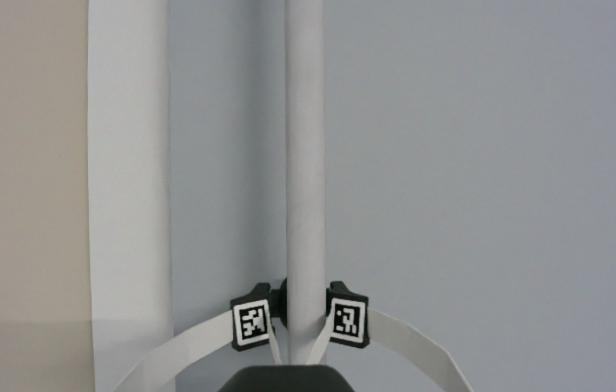

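>>> {"op": "move", "data": {"r1": {"base": {"translate_m": -0.160, "strafe_m": -0.103}, "joints": {"wrist_yaw_rad": 0.2}, "speeds": {"wrist_yaw_rad": 0.1}, "pace": "slow"}, "blocking": false, "cameras": []}}

>>> {"op": "wait", "data": {"seconds": 5, "cameras": ["r1_wrist_camera", "r1_head_camera"]}}

Scene clock: 3227.53 s.
move: r1 moving
r1.base_odometry: x=-2.583 y=+0.406 heading=+0.713
r1.turned_by_wheels: +0.001
r1.turned_by_imu: -0.028
r1.base_tilt: forward=-1.5 right=+1.3
r1.lidar_m: 0.56 0.64 0.83 1.35 1.85 2.30 1.06 1.30 3.19 2.88 1.09 0.65
r1.base_status: translate_m moving; strafe_m moving
r1.joint_positions: lift_m=+0.800 arm_m=+0.143 wrist_yaw_rad=+0.048 wrist_pitch_rad=+0.002 wrist_roll_rad=+0.000 gripper_m=-0.011
r1.joint_status: wrist_yaw_rad moving
r1.measured_speeds: translate_m=-0.046 strafe_m=-0.031 rotate_rad=+0.001 lift_m=+0.000 arm_m=+0.000 wrist_yaw_rad=+0.118 wrist_pitch_rad=+0.000 wrist_roll_rad=+0.000
r1.motor_effort: lift_m=+24(24) arm_m=-7(7) wheel_0=-2(8) wheel_1=-5(10) wheel_2=+18(19)
r1.servo_current: wrist_yaw_rad=59(59) wrist_pitch_rad=39(52) wrist_roll_rad=39(59) gripper_m=52(65)
r1.contact_limits: arm_m 0
r1.hand_pose: x=+0.6065 y=-0.0734 z=+0.9772 quat_wxyz=(+1.000, +0.000, +0.001, +0.024) (m; r1's base frame)
r1.wrist_depth_mm: 282 276 242 187 256 266 273 / 283 276 242 247 257 265 273 / 285 276 243 247 258 266 274 / 285 277 243 185 259 267 274 / 286 278 244 248 258 268 276 / 286 278 242 183 259 268 277 / 287 277 244 183 260 271 277
r2.base_odometry: x=-3.520 y=-3.111 heading=+1.211
r2.turned_by_wheels: +0.000
r2.turned_by_imu: +0.000
r2.base_tilt: forward=-0.7 right=+0.0
r2.lidar_m: 2.02 1.38 0.70 0.34 0.28 0.26 0.28 0.25 0.25 0.26 0.43 3.23
r2.base_status: not commanded
r2.joint_positions: lift_m=+0.662 arm_m=+0.000 wrist_yaw_rad=+0.000 wrist_pitch_rad=+0.002 wrist_roll_rad=+1.569 gripper_m=+0.135
r2.joint_status: not commanded
r2.measured_speeds: translate_m=+0.000 strafe_m=+0.000 rotate_rad=+0.000 lift_m=+0.000 arm_m=+0.000 wrist_yaw_rad=+0.000 wrist_pitch_rad=+0.000 wrist_roll_rad=+0.000
r2.motor_effort: lift_m=+18(18) arm_m=-4(4) wheel_0=+2(2) wheel_1=+5(5) wheel_2=-3(4)
r2.servo_current: wrist_yaw_rad=46(52) wrist_pitch_rad=39(46) wrist_roll_rad=52(52) gripper_m=52(52)
r2.hand_pose: x=+0.4593 y=-0.0874 z=+0.8397 quat_wxyz=(+0.708, +0.707, +0.001, -0.001) (m; r2's base frame)
r2.wrist_depth_mm: - - - - - 1708 1182 / - - - - - 1708 1205 / - - - - - 1708 1182 / - - - - - 1808 1229 / - - - - - 1618 1182 / - - 217 - - 1464 1205 / - - - 112 - 1921 1182
pictures: none
No camera images: "cameras" was empty.

Scene clock: 3230.10 s.
earlier move: r1 done
r1.base_odometry: x=-2.632 y=+0.238 heading=+0.713
r1.turned_by_wheels: +0.000
r1.turned_by_imu: -0.018
r1.base_tilt: forward=-1.5 right=+1.3
r1.lidar_m: 0.55 0.79 0.99 1.41 1.89 2.36 0.90 1.19 3.12 2.82 1.40 0.73
r1.base_status: done
r1.joint_positions: lift_m=+0.800 arm_m=+0.143 wrist_yaw_rad=+0.206 wrist_pitch_rad=+0.002 wrist_roll_rad=+0.000 gripper_m=-0.011
r1.joint_status: all done
r1.measured_speeds: translate_m=+0.000 strafe_m=+0.000 rotate_rad=+0.000 lift_m=+0.000 arm_m=+0.000 wrist_yaw_rad=+0.000 wrist_pitch_rad=+0.000 wrist_roll_rad=+0.000
r1.motor_effort: lift_m=+24(24) arm_m=-7(7) wheel_0=+5(8) wheel_1=-4(16) wheel_2=+15(22)
r1.servo_current: wrist_yaw_rad=59(78) wrist_pitch_rad=39(52) wrist_roll_rad=39(72) gripper_m=59(65)
r1.contact_limits: arm_m 0
r1.hand_pose: x=+0.6144 y=-0.0267 z=+0.9772 quat_wxyz=(+0.995, +0.000, +0.001, +0.103) (m; r1's base frame)
r1.wrist_depth_mm: - - 241 183 259 271 281 / - - 241 246 259 271 279 / - - 243 185 260 271 281 / - - 242 248 263 272 282 / - - 243 190 260 273 282 / - - 238 185 263 274 283 / - 136 242 185 174 276 285
r2.base_odometry: x=-3.520 y=-3.111 heading=+1.211
r2.turned_by_wheels: +0.000
r2.turned_by_imu: +0.000
r2.base_tilt: forward=-0.7 right=+0.1
r2.lidar_m: 2.01 1.49 0.76 0.33 0.26 0.27 0.32 0.25 0.25 0.26 0.44 3.24
r2.base_status: not commanded
r2.joint_positions: lift_m=+0.662 arm_m=+0.000 wrist_yaw_rad=+0.000 wrist_pitch_rad=+0.002 wrist_roll_rad=+1.569 gripper_m=+0.135
r2.joint_status: not commanded
r2.measured_speeds: translate_m=+0.000 strafe_m=+0.000 rotate_rad=+0.000 lift_m=+0.000 arm_m=+0.000 wrist_yaw_rad=+0.000 wrist_pitch_rad=+0.000 wrist_roll_rad=+0.000
r2.motor_effort: lift_m=+18(19) arm_m=-4(4) wheel_0=+2(2) wheel_1=+5(6) wheel_2=-3(4)
r2.servo_current: wrist_yaw_rad=39(65) wrist_pitch_rad=39(46) wrist_roll_rad=39(59) gripper_m=46(59)
r2.hand_pose: x=+0.4593 y=-0.0874 z=+0.8397 quat_wxyz=(+0.708, +0.707, +0.001, -0.001) (m; r2's base frame)
r2.wrist_depth_mm: - - - - - 1756 1182 / - - - - - 1756 1182 / - - - - - 1756 1205 / - - - - - 1808 1229 / - - - - - 1618 1205 / - - 217 - - 1464 1205 / - - - 112 - 1921 1182
wait: 2.57 of 5 s (r1 has come to rest)
pictures: r1_head_camera, r1_wrist_camera
Images, in order (width x height): r1_head_camera 420x560, r1_wrist_camera 616x392.

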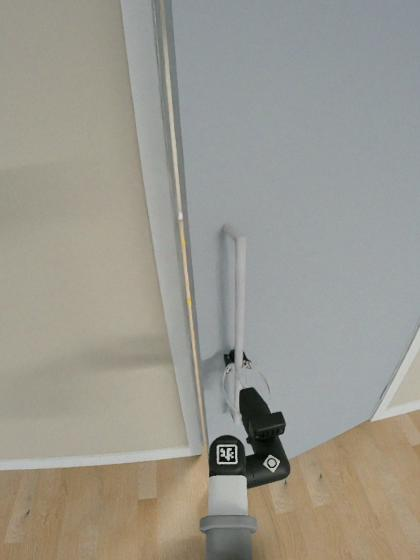

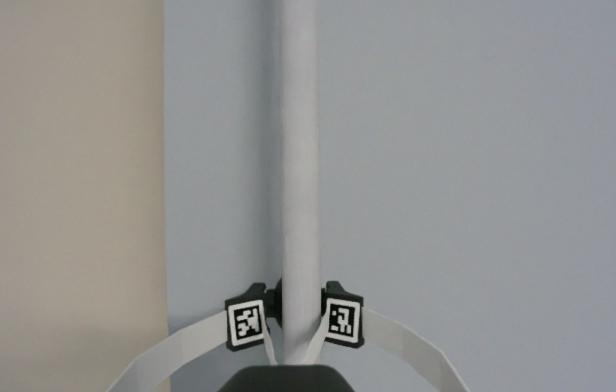

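>>> {"op": "move", "data": {"blocking": false, "cameras": ["r1_head_camera", "r1_wrist_camera", "r2_head_camera"]}}

Scene clock: 3265.10 s.
r1.base_odometry: x=-2.632 y=+0.238 heading=+0.713
r1.turned_by_wheels: +0.000
r1.turned_by_imu: +0.000
r1.base_tilt: forward=-1.5 right=+1.2
r1.lidar_m: 0.54 0.79 0.99 1.40 1.91 2.32 0.89 1.20 3.12 2.81 1.41 0.73
r1.base_status: done
r1.joint_positions: lift_m=+0.800 arm_m=+0.143 wrist_yaw_rad=+0.206 wrist_pitch_rad=+0.002 wrist_roll_rad=+0.000 gripper_m=-0.011
r1.joint_status: all done
r1.measured_speeds: translate_m=+0.000 strafe_m=+0.000 rotate_rad=+0.000 lift_m=+0.000 arm_m=+0.000 wrist_yaw_rad=+0.000 wrist_pitch_rad=+0.000 wrist_roll_rad=+0.000
r1.motor_effort: lift_m=+24(24) arm_m=-7(7) wheel_0=+5(8) wheel_1=-4(16) wheel_2=+15(22)
r1.servo_current: wrist_yaw_rad=52(78) wrist_pitch_rad=39(52) wrist_roll_rad=52(72) gripper_m=52(65)
r1.contact_limits: arm_m 0
r1.hand_pose: x=+0.6144 y=-0.0267 z=+0.9772 quat_wxyz=(+0.995, +0.000, +0.001, +0.103) (m; r1's base frame)
r1.wrist_depth_mm: - - 240 183 259 271 281 / - - 241 247 259 271 279 / - - 243 185 260 272 282 / - - 242 247 263 273 282 / - - 242 190 259 272 282 / - - 239 185 263 273 283 / - 136 242 185 174 276 285
r2.base_odometry: x=-3.520 y=-3.111 heading=+1.211
r2.turned_by_wheels: +0.000
r2.turned_by_imu: +0.000
r2.base_tilt: forward=-0.7 right=+0.1
r2.lidar_m: 2.04 1.49 0.71 0.35 0.25 0.25 0.30 0.25 0.25 0.27 0.46 3.22
r2.base_status: not commanded
r2.joint_positions: lift_m=+0.662 arm_m=+0.000 wrist_yaw_rad=+0.000 wrist_pitch_rad=+0.002 wrist_roll_rad=+1.569 gripper_m=+0.135
r2.joint_status: not commanded
r2.measured_speeds: translate_m=+0.000 strafe_m=+0.000 rotate_rad=+0.000 lift_m=+0.000 arm_m=+0.000 wrist_yaw_rad=+0.000 wrist_pitch_rad=+0.000 wrist_roll_rad=+0.000
r2.motor_effort: lift_m=+18(19) arm_m=-3(4) wheel_0=+2(2) wheel_1=+5(6) wheel_2=-4(4)
r2.servo_current: wrist_yaw_rad=46(65) wrist_pitch_rad=39(46) wrist_roll_rad=26(59) gripper_m=52(59)
r2.hand_pose: x=+0.4593 y=-0.0874 z=+0.8397 quat_wxyz=(+0.708, +0.707, +0.001, -0.001) (m; r2's base frame)
r2.wrist_depth_mm: - - - - - 1708 1182 / - - - - - 1708 1205 / - - - - - 1708 1205 / - - - - - 1756 1205 / - - - - - 1618 1205 / - - 217 - - 1397 1182 / - - - 112 - 1863 1205
pictures: r1_head_camera, r1_wrist_camera, r2_head_camera
Images, in order (width x height): r1_head_camera 420x560, r1_wrist_camera 616x392, r2_head_camera 420x560.

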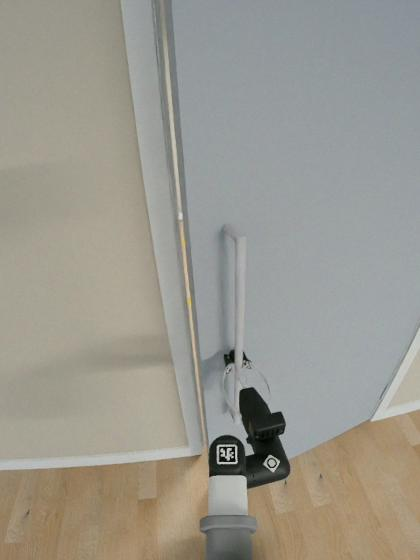

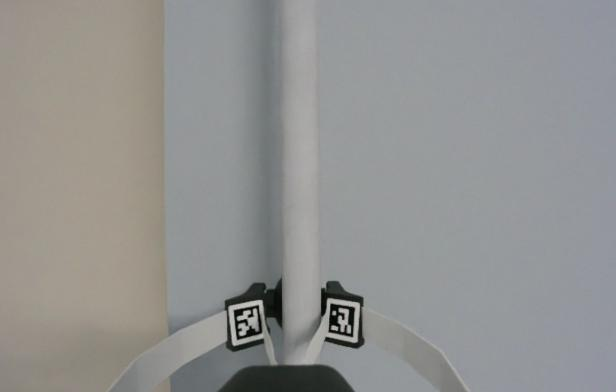

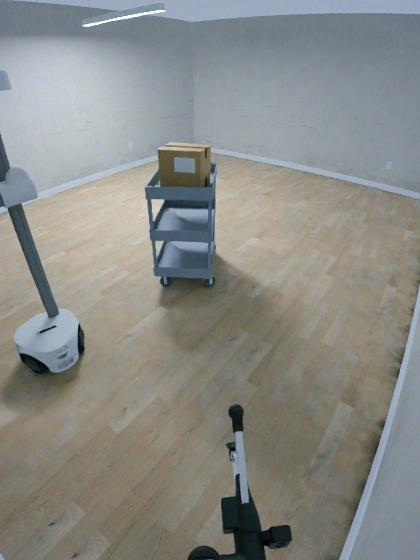

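>>> {"op": "move", "data": {"blocking": false, "cameras": ["r1_wrist_camera"], "r1": {"base": {"translate_m": -0.169, "strafe_m": -0.194}, "joints": {"wrist_yaw_rad": 0.5}, "speeds": {"wrist_yaw_rad": 0.115}, "pace": "slow"}}}

>>> {"op": "wait", "data": {"seconds": 5, "cameras": ["r1_wrist_camera", "r1_head_camera"]}}

Scene clock: 3292.13 s.
move: r1 moving
r1.base_odometry: x=-2.632 y=+0.225 heading=+0.714
r1.turned_by_wheels: +0.001
r1.turned_by_imu: +0.000
r1.base_tilt: forward=-1.5 right=+1.3
r1.lidar_m: 0.55 0.78 0.98 1.40 1.92 2.40 0.88 1.21 3.10 2.81 1.42 0.75
r1.base_status: translate_m moving; strafe_m moving
r1.joint_positions: lift_m=+0.800 arm_m=+0.143 wrist_yaw_rad=+0.252 wrist_pitch_rad=+0.002 wrist_roll_rad=+0.000 gripper_m=-0.011
r1.joint_status: wrist_yaw_rad moving
r1.measured_speeds: translate_m=-0.032 strafe_m=-0.038 rotate_rad=+0.000 lift_m=+0.000 arm_m=+0.000 wrist_yaw_rad=+0.117 wrist_pitch_rad=+0.000 wrist_roll_rad=+0.000
r1.motor_effort: lift_m=+24(24) arm_m=-7(7) wheel_0=+0(6) wheel_1=-8(11) wheel_2=+18(19)
r1.servo_current: wrist_yaw_rad=59(78) wrist_pitch_rad=46(46) wrist_roll_rad=39(65) gripper_m=59(65)
r1.contact_limits: arm_m 0
r1.hand_pose: x=+0.6153 y=-0.0127 z=+0.9772 quat_wxyz=(+0.992, +0.000, +0.001, +0.126) (m; r1's base frame)
r1.wrist_depth_mm: - - 242 246 256 265 272 / - - 242 247 257 266 274 / - - 243 183 257 266 274 / - - 243 183 259 267 276 / - - 243 248 258 267 276 / - - 241 184 259 268 276 / - 133 244 184 259 271 278
r2.base_odometry: x=-3.520 y=-3.111 heading=+1.211
r2.turned_by_wheels: +0.000
r2.turned_by_imu: +0.000
r2.base_tilt: forward=-0.7 right=+0.1
r2.lidar_m: 2.02 1.50 0.72 0.35 0.26 0.27 0.30 0.25 0.25 0.27 0.48 3.25
r2.base_status: not commanded
r2.joint_positions: lift_m=+0.662 arm_m=+0.000 wrist_yaw_rad=+0.000 wrist_pitch_rad=+0.002 wrist_roll_rad=+1.569 gripper_m=+0.135
r2.joint_status: not commanded
r2.measured_speeds: translate_m=+0.000 strafe_m=+0.000 rotate_rad=+0.000 lift_m=+0.000 arm_m=+0.000 wrist_yaw_rad=+0.000 wrist_pitch_rad=+0.000 wrist_roll_rad=+0.000
r2.motor_effort: lift_m=+18(19) arm_m=-4(4) wheel_0=+2(2) wheel_1=+5(5) wheel_2=-4(4)
r2.servo_current: wrist_yaw_rad=52(59) wrist_pitch_rad=33(46) wrist_roll_rad=39(52) gripper_m=59(59)
r2.hand_pose: x=+0.4593 y=-0.0874 z=+0.8397 quat_wxyz=(+0.708, +0.707, +0.001, -0.001) (m; r2's base frame)
r2.wrist_depth_mm: - - - - - 1708 1182 / - - - - - 1661 1182 / - - - - - 1756 1182 / - - - - - 1756 1182 / - - - - - 1618 1229 / - - 218 - - 1430 1205 / - - - 112 - 1921 1205
pictures: r1_wrist_camera
Images, in order (width x height): r1_wrist_camera 616x392.

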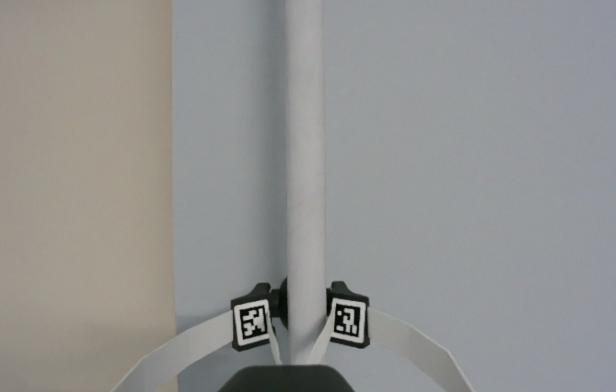

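Scene clock: 3295.47 s.
earlier move: r1 done
r1.base_odometry: x=-2.633 y=-0.019 heading=+0.714
r1.turned_by_wheels: +0.001
r1.turned_by_imu: -0.002
r1.base_tilt: forward=-1.5 right=+1.2
r1.lidar_m: 0.56 0.60 1.19 1.58 2.09 0.82 0.71 1.28 2.95 2.66 1.74 0.88
r1.base_status: done
r1.joint_positions: lift_m=+0.800 arm_m=+0.143 wrist_yaw_rad=+0.505 wrist_pitch_rad=+0.002 wrist_roll_rad=+0.000 gripper_m=-0.011
r1.joint_status: all done
r1.measured_speeds: translate_m=+0.000 strafe_m=+0.000 rotate_rad=+0.000 lift_m=+0.000 arm_m=+0.000 wrist_yaw_rad=+0.000 wrist_pitch_rad=+0.000 wrist_roll_rad=+0.000
r1.motor_effort: lift_m=+24(24) arm_m=-7(7) wheel_0=+8(10) wheel_1=-5(15) wheel_2=+15(19)
r1.servo_current: wrist_yaw_rad=52(78) wrist_pitch_rad=33(52) wrist_roll_rad=46(72) gripper_m=59(65)
r1.contact_limits: arm_m 0
r1.hand_pose: x=+0.6089 y=+0.0629 z=+0.9772 quat_wxyz=(+0.968, +0.000, +0.001, +0.250) (m; r1's base frame)
r1.wrist_depth_mm: - - 243 183 255 262 267 / - - 243 247 255 263 267 / - - 244 185 256 263 268 / - - 244 248 258 264 270 / - - 245 189 257 263 268 / - - 242 184 256 265 270 / - 135 245 185 256 266 271
r2.base_odometry: x=-3.520 y=-3.111 heading=+1.211
r2.turned_by_wheels: +0.000
r2.turned_by_imu: +0.000
r2.base_tilt: forward=-0.7 right=+0.1
r2.lidar_m: 2.04 1.70 0.75 0.35 0.28 0.25 0.31 0.25 0.25 0.26 0.43 3.23
r2.base_status: not commanded
r2.joint_positions: lift_m=+0.662 arm_m=+0.000 wrist_yaw_rad=+0.000 wrist_pitch_rad=+0.002 wrist_roll_rad=+1.569 gripper_m=+0.135
r2.joint_status: not commanded
r2.measured_speeds: translate_m=+0.000 strafe_m=+0.000 rotate_rad=+0.000 lift_m=+0.000 arm_m=+0.000 wrist_yaw_rad=+0.000 wrist_pitch_rad=+0.000 wrist_roll_rad=+0.000
r2.motor_effort: lift_m=+18(19) arm_m=-4(4) wheel_0=+2(2) wheel_1=+5(6) wheel_2=-3(4)
r2.servo_current: wrist_yaw_rad=39(65) wrist_pitch_rad=39(52) wrist_roll_rad=52(65) gripper_m=52(59)
r2.hand_pose: x=+0.4593 y=-0.0874 z=+0.8397 quat_wxyz=(+0.708, +0.707, +0.001, -0.001) (m; r2's base frame)
r2.wrist_depth_mm: - - - - - 1708 1182 / - - - - - 1708 1182 / - - - - - 1756 1182 / - - - - - 1708 1182 / - - - - - 1618 1205 / - - 217 - - 1464 1205 / - - - 112 - 1983 1229
wait: 3.33 of 5 s (r1 has come to rest)
pictures: r1_head_camera, r1_wrist_camera
Images, in order (width x height): r1_head_camera 420x560, r1_wrist_camera 616x392.

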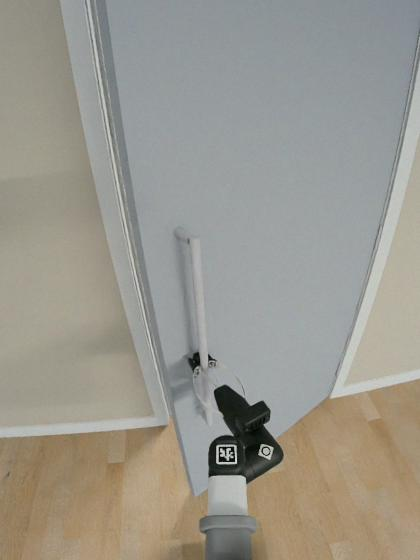

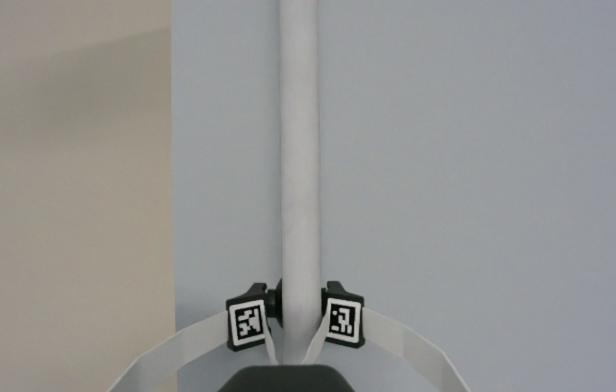

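>>> {"op": "move", "data": {"blocking": false, "cameras": [], "r1": {"base": {"translate_m": -0.114, "strafe_m": -0.224}, "joints": {"wrist_yaw_rad": 0.78}, "speeds": {"wrist_yaw_rad": 0.107}, "pace": "slow"}}}

>>> {"op": "wait", "data": {"seconds": 5, "cameras": ["r1_wrist_camera"]}}

Scene clock: 3312.13 s.
move: r1 moving
r1.base_odometry: x=-2.630 y=-0.031 heading=+0.716
r1.turned_by_wheels: +0.001
r1.turned_by_imu: +0.001
r1.base_tilt: forward=-1.6 right=+1.2
r1.lidar_m: 0.57 0.62 1.25 1.60 2.09 0.87 0.71 4.55 2.95 2.66 1.71 0.88
r1.base_status: translate_m moving; strafe_m moving
r1.joint_positions: lift_m=+0.800 arm_m=+0.143 wrist_yaw_rad=+0.547 wrist_pitch_rad=+0.002 wrist_roll_rad=+0.000 gripper_m=-0.011
r1.joint_status: wrist_yaw_rad moving
r1.measured_speeds: translate_m=-0.021 strafe_m=-0.043 rotate_rad=+0.001 lift_m=+0.000 arm_m=+0.000 wrist_yaw_rad=+0.102 wrist_pitch_rad=+0.000 wrist_roll_rad=+0.000
r1.motor_effort: lift_m=+24(24) arm_m=-7(7) wheel_0=+8(9) wheel_1=-10(10) wheel_2=+18(18)
r1.servo_current: wrist_yaw_rad=65(72) wrist_pitch_rad=46(46) wrist_roll_rad=52(59) gripper_m=59(65)
r1.contact_limits: arm_m 0
r1.hand_pose: x=+0.6060 y=+0.0754 z=+0.9772 quat_wxyz=(+0.963, +0.000, +0.001, +0.270) (m; r1's base frame)
r1.wrist_depth_mm: - - 243 247 253 258 263 / - - 244 247 254 258 263 / - - 246 183 254 259 263 / - - 246 183 255 260 265 / - - 246 249 255 260 265 / - - 245 184 255 262 266 / - 132 247 183 256 264 266
r2.base_odometry: x=-3.520 y=-3.111 heading=+1.211
r2.turned_by_wheels: +0.000
r2.turned_by_imu: +0.000
r2.base_tilt: forward=-0.7 right=+0.1
r2.lidar_m: 2.03 1.72 0.73 0.35 0.25 0.26 0.30 0.25 0.25 0.28 0.40 3.23
r2.base_status: not commanded
r2.joint_positions: lift_m=+0.662 arm_m=+0.000 wrist_yaw_rad=+0.000 wrist_pitch_rad=+0.002 wrist_roll_rad=+1.569 gripper_m=+0.135
r2.joint_status: not commanded
r2.measured_speeds: translate_m=+0.000 strafe_m=+0.000 rotate_rad=+0.000 lift_m=+0.000 arm_m=+0.000 wrist_yaw_rad=+0.000 wrist_pitch_rad=+0.000 wrist_roll_rad=+0.000
r2.motor_effort: lift_m=+18(19) arm_m=-4(4) wheel_0=+2(2) wheel_1=+5(5) wheel_2=-3(4)
r2.servo_current: wrist_yaw_rad=46(65) wrist_pitch_rad=39(46) wrist_roll_rad=46(65) gripper_m=52(59)
r2.hand_pose: x=+0.4593 y=-0.0874 z=+0.8397 quat_wxyz=(+0.708, +0.707, +0.001, -0.001) (m; r2's base frame)
r2.wrist_depth_mm: - - - - - 1708 1182 / - - - - - 1756 1182 / - - - - - 1708 1182 / - - - - - 1756 1229 / - - - - - 1618 1205 / - - 217 - - 1397 1182 / - - - 112 - 1921 1205
pictures: none
No camera images: "cameras" was empty.

Scene clock: 3315.43 s.
earlier move: r1 done
r1.base_odometry: x=-2.572 y=-0.263 heading=+0.716
r1.turned_by_wheels: +0.001
r1.turned_by_imu: +0.002
r1.base_tilt: forward=-1.6 right=+1.2
r1.lidar_m: 0.54 0.56 1.42 1.81 2.28 0.65 0.79 4.26 2.74 2.44 1.94 1.20
r1.base_status: done
r1.joint_positions: lift_m=+0.800 arm_m=+0.143 wrist_yaw_rad=+0.785 wrist_pitch_rad=+0.002 wrist_roll_rad=+0.000 gripper_m=-0.011
r1.joint_status: all done
r1.measured_speeds: translate_m=+0.000 strafe_m=+0.000 rotate_rad=+0.000 lift_m=+0.000 arm_m=+0.000 wrist_yaw_rad=+0.000 wrist_pitch_rad=+0.000 wrist_roll_rad=+0.000
r1.motor_effort: lift_m=+24(24) arm_m=-7(7) wheel_0=+14(16) wheel_1=-3(12) wheel_2=+14(18)
r1.servo_current: wrist_yaw_rad=52(78) wrist_pitch_rad=39(52) wrist_roll_rad=52(72) gripper_m=59(65)
r1.contact_limits: arm_m 0
r1.hand_pose: x=+0.5800 y=+0.1420 z=+0.9772 quat_wxyz=(+0.924, +0.000, +0.001, +0.383) (m; r1's base frame)
r1.wrist_depth_mm: - - 245 182 251 255 258 / - - 246 248 252 256 258 / - - 246 183 252 256 259 / - - 246 248 254 256 259 / - - 247 248 254 258 260 / - - 246 182 254 257 260 / 1983 136 247 182 178 259 260
r2.base_odometry: x=-3.520 y=-3.111 heading=+1.211
r2.turned_by_wheels: +0.000
r2.turned_by_imu: +0.000
r2.base_tilt: forward=-0.6 right=+0.0
r2.lidar_m: 2.03 1.82 0.73 0.34 0.27 0.28 0.31 0.25 0.25 0.26 0.45 3.25
r2.base_status: not commanded
r2.joint_positions: lift_m=+0.662 arm_m=+0.000 wrist_yaw_rad=+0.000 wrist_pitch_rad=+0.002 wrist_roll_rad=+1.569 gripper_m=+0.135
r2.joint_status: not commanded
r2.measured_speeds: translate_m=+0.000 strafe_m=+0.000 rotate_rad=+0.000 lift_m=+0.000 arm_m=+0.000 wrist_yaw_rad=+0.000 wrist_pitch_rad=+0.000 wrist_roll_rad=+0.000
r2.motor_effort: lift_m=+18(19) arm_m=-4(4) wheel_0=+2(3) wheel_1=+5(5) wheel_2=-3(4)
r2.servo_current: wrist_yaw_rad=33(65) wrist_pitch_rad=46(46) wrist_roll_rad=46(65) gripper_m=52(59)
r2.hand_pose: x=+0.4593 y=-0.0874 z=+0.8397 quat_wxyz=(+0.708, +0.707, +0.001, -0.001) (m; r2's base frame)
r2.wrist_depth_mm: - - - - - 1708 1182 / - - - - - 1708 1160 / - - - - - 1756 1182 / - - - - - 1756 1182 / - - - - - 1661 1205 / - - 218 - - 1430 1205 / - - - 112 - 1921 1205
wait: 3.30 of 5 s (r1 has come to rest)
pictures: r1_wrist_camera
Images, in order (width x height): r1_wrist_camera 616x392.

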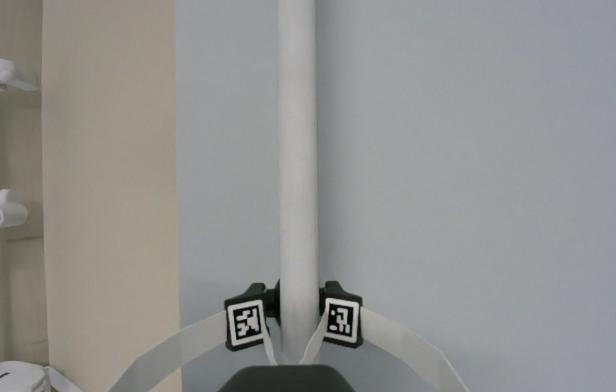

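>>> {"op": "move", "data": {"blocking": false, "cameras": [], "r1": {"base": {"translate_m": -0.055, "strafe_m": -0.243}, "joints": {"wrist_yaw_rad": 1.05}, "speeds": {"wrist_yaw_rad": 0.105}, "pace": "slow"}}}

>>> {"op": "wait", "data": {"seconds": 5, "cameras": ["r1_wrist_camera"]}}

Scene clock: 3323.77 s.
move: r1 moving
r1.base_odometry: x=-2.566 y=-0.274 heading=+0.718
r1.turned_by_wheels: +0.001
r1.turned_by_imu: +0.001
r1.base_tilt: forward=-1.6 right=+1.2
r1.lidar_m: 0.55 0.55 1.42 1.82 2.30 0.69 0.79 4.18 2.70 2.45 1.97 1.20
r1.base_status: translate_m moving; strafe_m moving
r1.joint_positions: lift_m=+0.800 arm_m=+0.143 wrist_yaw_rad=+0.827 wrist_pitch_rad=+0.002 wrist_roll_rad=+0.000 gripper_m=-0.011
r1.joint_status: wrist_yaw_rad moving
r1.measured_speeds: translate_m=-0.011 strafe_m=-0.050 rotate_rad=-0.002 lift_m=+0.000 arm_m=+0.000 wrist_yaw_rad=+0.100 wrist_pitch_rad=+0.000 wrist_roll_rad=+0.000
r1.motor_effort: lift_m=+24(24) arm_m=-7(7) wheel_0=+13(16) wheel_1=-8(9) wheel_2=+14(18)
r1.servo_current: wrist_yaw_rad=46(72) wrist_pitch_rad=39(52) wrist_roll_rad=52(59) gripper_m=52(59)
r1.contact_limits: arm_m 0
r1.hand_pose: x=+0.5739 y=+0.1529 z=+0.9772 quat_wxyz=(+0.916, +0.000, +0.001, +0.402) (m; r1's base frame)
r1.wrist_depth_mm: - - 246 187 250 252 254 / 1983 - 246 248 251 253 254 / - - 247 249 251 253 255 / - - 248 184 252 254 255 / - - 249 249 253 255 255 / - - 248 185 253 255 256 / 1921 140 249 182 253 256 256
r2.base_odometry: x=-3.520 y=-3.111 heading=+1.211
r2.turned_by_wheels: +0.000
r2.turned_by_imu: +0.000
r2.base_tilt: forward=-0.7 right=+0.1
r2.lidar_m: 2.02 1.85 0.74 0.36 0.25 0.28 0.32 0.25 0.25 0.26 0.45 3.22
r2.base_status: not commanded
r2.joint_positions: lift_m=+0.662 arm_m=+0.000 wrist_yaw_rad=+0.000 wrist_pitch_rad=+0.002 wrist_roll_rad=+1.569 gripper_m=+0.135
r2.joint_status: not commanded
r2.measured_speeds: translate_m=+0.000 strafe_m=+0.000 rotate_rad=+0.000 lift_m=+0.000 arm_m=+0.000 wrist_yaw_rad=+0.000 wrist_pitch_rad=+0.000 wrist_roll_rad=+0.000
r2.motor_effort: lift_m=+18(18) arm_m=-4(4) wheel_0=+2(2) wheel_1=+5(5) wheel_2=-3(4)
r2.servo_current: wrist_yaw_rad=39(52) wrist_pitch_rad=39(46) wrist_roll_rad=52(59) gripper_m=59(59)
r2.hand_pose: x=+0.4593 y=-0.0874 z=+0.8397 quat_wxyz=(+0.708, +0.707, +0.001, -0.001) (m; r2's base frame)
r2.wrist_depth_mm: - - - - - 1808 1160 / - - - - - 1756 1182 / - - - - - 1808 1205 / - - - - - 1756 1182 / - - - - - 1661 1205 / - - 216 - - 1430 1205 / - - - 112 - 1863 1182
pictures: none
No camera images: "cameras" was empty.

Scene clock: 3327.00 s.
earlier move: r1 done
r1.base_odometry: x=-2.454 y=-0.481 heading=+0.719
r1.turned_by_wheels: +0.001
r1.turned_by_imu: +0.004
r1.base_tilt: forward=-1.6 right=+1.2
r1.lidar_m: 0.67 0.50 1.53 2.02 0.85 0.76 0.95 3.79 2.47 2.22 2.11 1.34
r1.base_status: done
r1.joint_positions: lift_m=+0.800 arm_m=+0.143 wrist_yaw_rad=+1.058 wrist_pitch_rad=+0.002 wrist_roll_rad=+0.000 gripper_m=-0.011
r1.joint_status: all done
r1.measured_speeds: translate_m=+0.000 strafe_m=+0.000 rotate_rad=+0.000 lift_m=+0.000 arm_m=+0.000 wrist_yaw_rad=+0.000 wrist_pitch_rad=+0.000 wrist_roll_rad=+0.000
r1.motor_effort: lift_m=+24(24) arm_m=-5(7) wheel_0=+18(20) wheel_1=+0(10) wheel_2=+12(18)
r1.servo_current: wrist_yaw_rad=46(78) wrist_pitch_rad=46(52) wrist_roll_rad=52(72) gripper_m=52(65)
r1.contact_limits: arm_m 0
r1.hand_pose: x=+0.5317 y=+0.2084 z=+0.9772 quat_wxyz=(+0.863, -0.001, +0.001, +0.505) (m; r1's base frame)
r1.wrist_depth_mm: - - 247 247 248 250 250 / - - 248 248 248 250 251 / - - 247 248 249 250 251 / - - 249 248 250 251 252 / - - 249 249 250 251 252 / - - 210 183 251 252 253 / - - 250 181 168 252 252
r2.base_odometry: x=-3.520 y=-3.111 heading=+1.211
r2.turned_by_wheels: +0.000
r2.turned_by_imu: +0.000
r2.base_tilt: forward=-0.7 right=+0.1
r2.lidar_m: 2.02 2.00 0.74 0.35 0.27 0.27 0.31 0.25 0.25 0.26 0.43 3.25
r2.base_status: not commanded
r2.joint_positions: lift_m=+0.662 arm_m=+0.000 wrist_yaw_rad=+0.000 wrist_pitch_rad=+0.002 wrist_roll_rad=+1.569 gripper_m=+0.135
r2.joint_status: not commanded
r2.measured_speeds: translate_m=+0.000 strafe_m=+0.000 rotate_rad=+0.000 lift_m=+0.000 arm_m=+0.000 wrist_yaw_rad=+0.000 wrist_pitch_rad=+0.000 wrist_roll_rad=+0.000
r2.motor_effort: lift_m=+18(19) arm_m=-4(4) wheel_0=+2(2) wheel_1=+5(5) wheel_2=-3(4)
r2.servo_current: wrist_yaw_rad=46(65) wrist_pitch_rad=39(46) wrist_roll_rad=52(65) gripper_m=46(59)
r2.hand_pose: x=+0.4593 y=-0.0874 z=+0.8397 quat_wxyz=(+0.708, +0.707, +0.001, -0.001) (m; r2's base frame)
r2.wrist_depth_mm: - - - - - 1661 1160 / - - - - - 1756 1182 / - - - - - 1808 1205 / - - - - - 1756 1182 / - - - - - 1661 1229 / - - 217 - - 1430 1205 / - - - 112 - 1921 1205
wait: 3.23 of 5 s (r1 has come to rest)
pictures: r1_wrist_camera
Images, in order (width x height): r1_wrist_camera 616x392.

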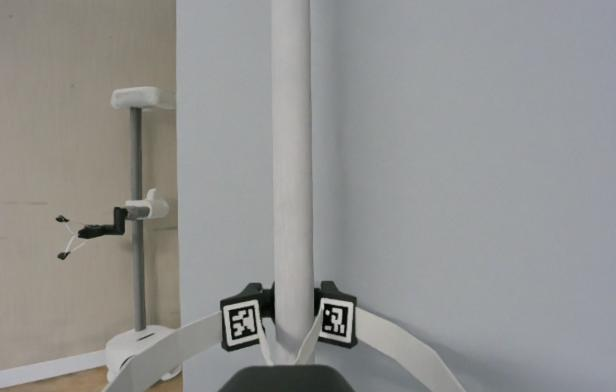

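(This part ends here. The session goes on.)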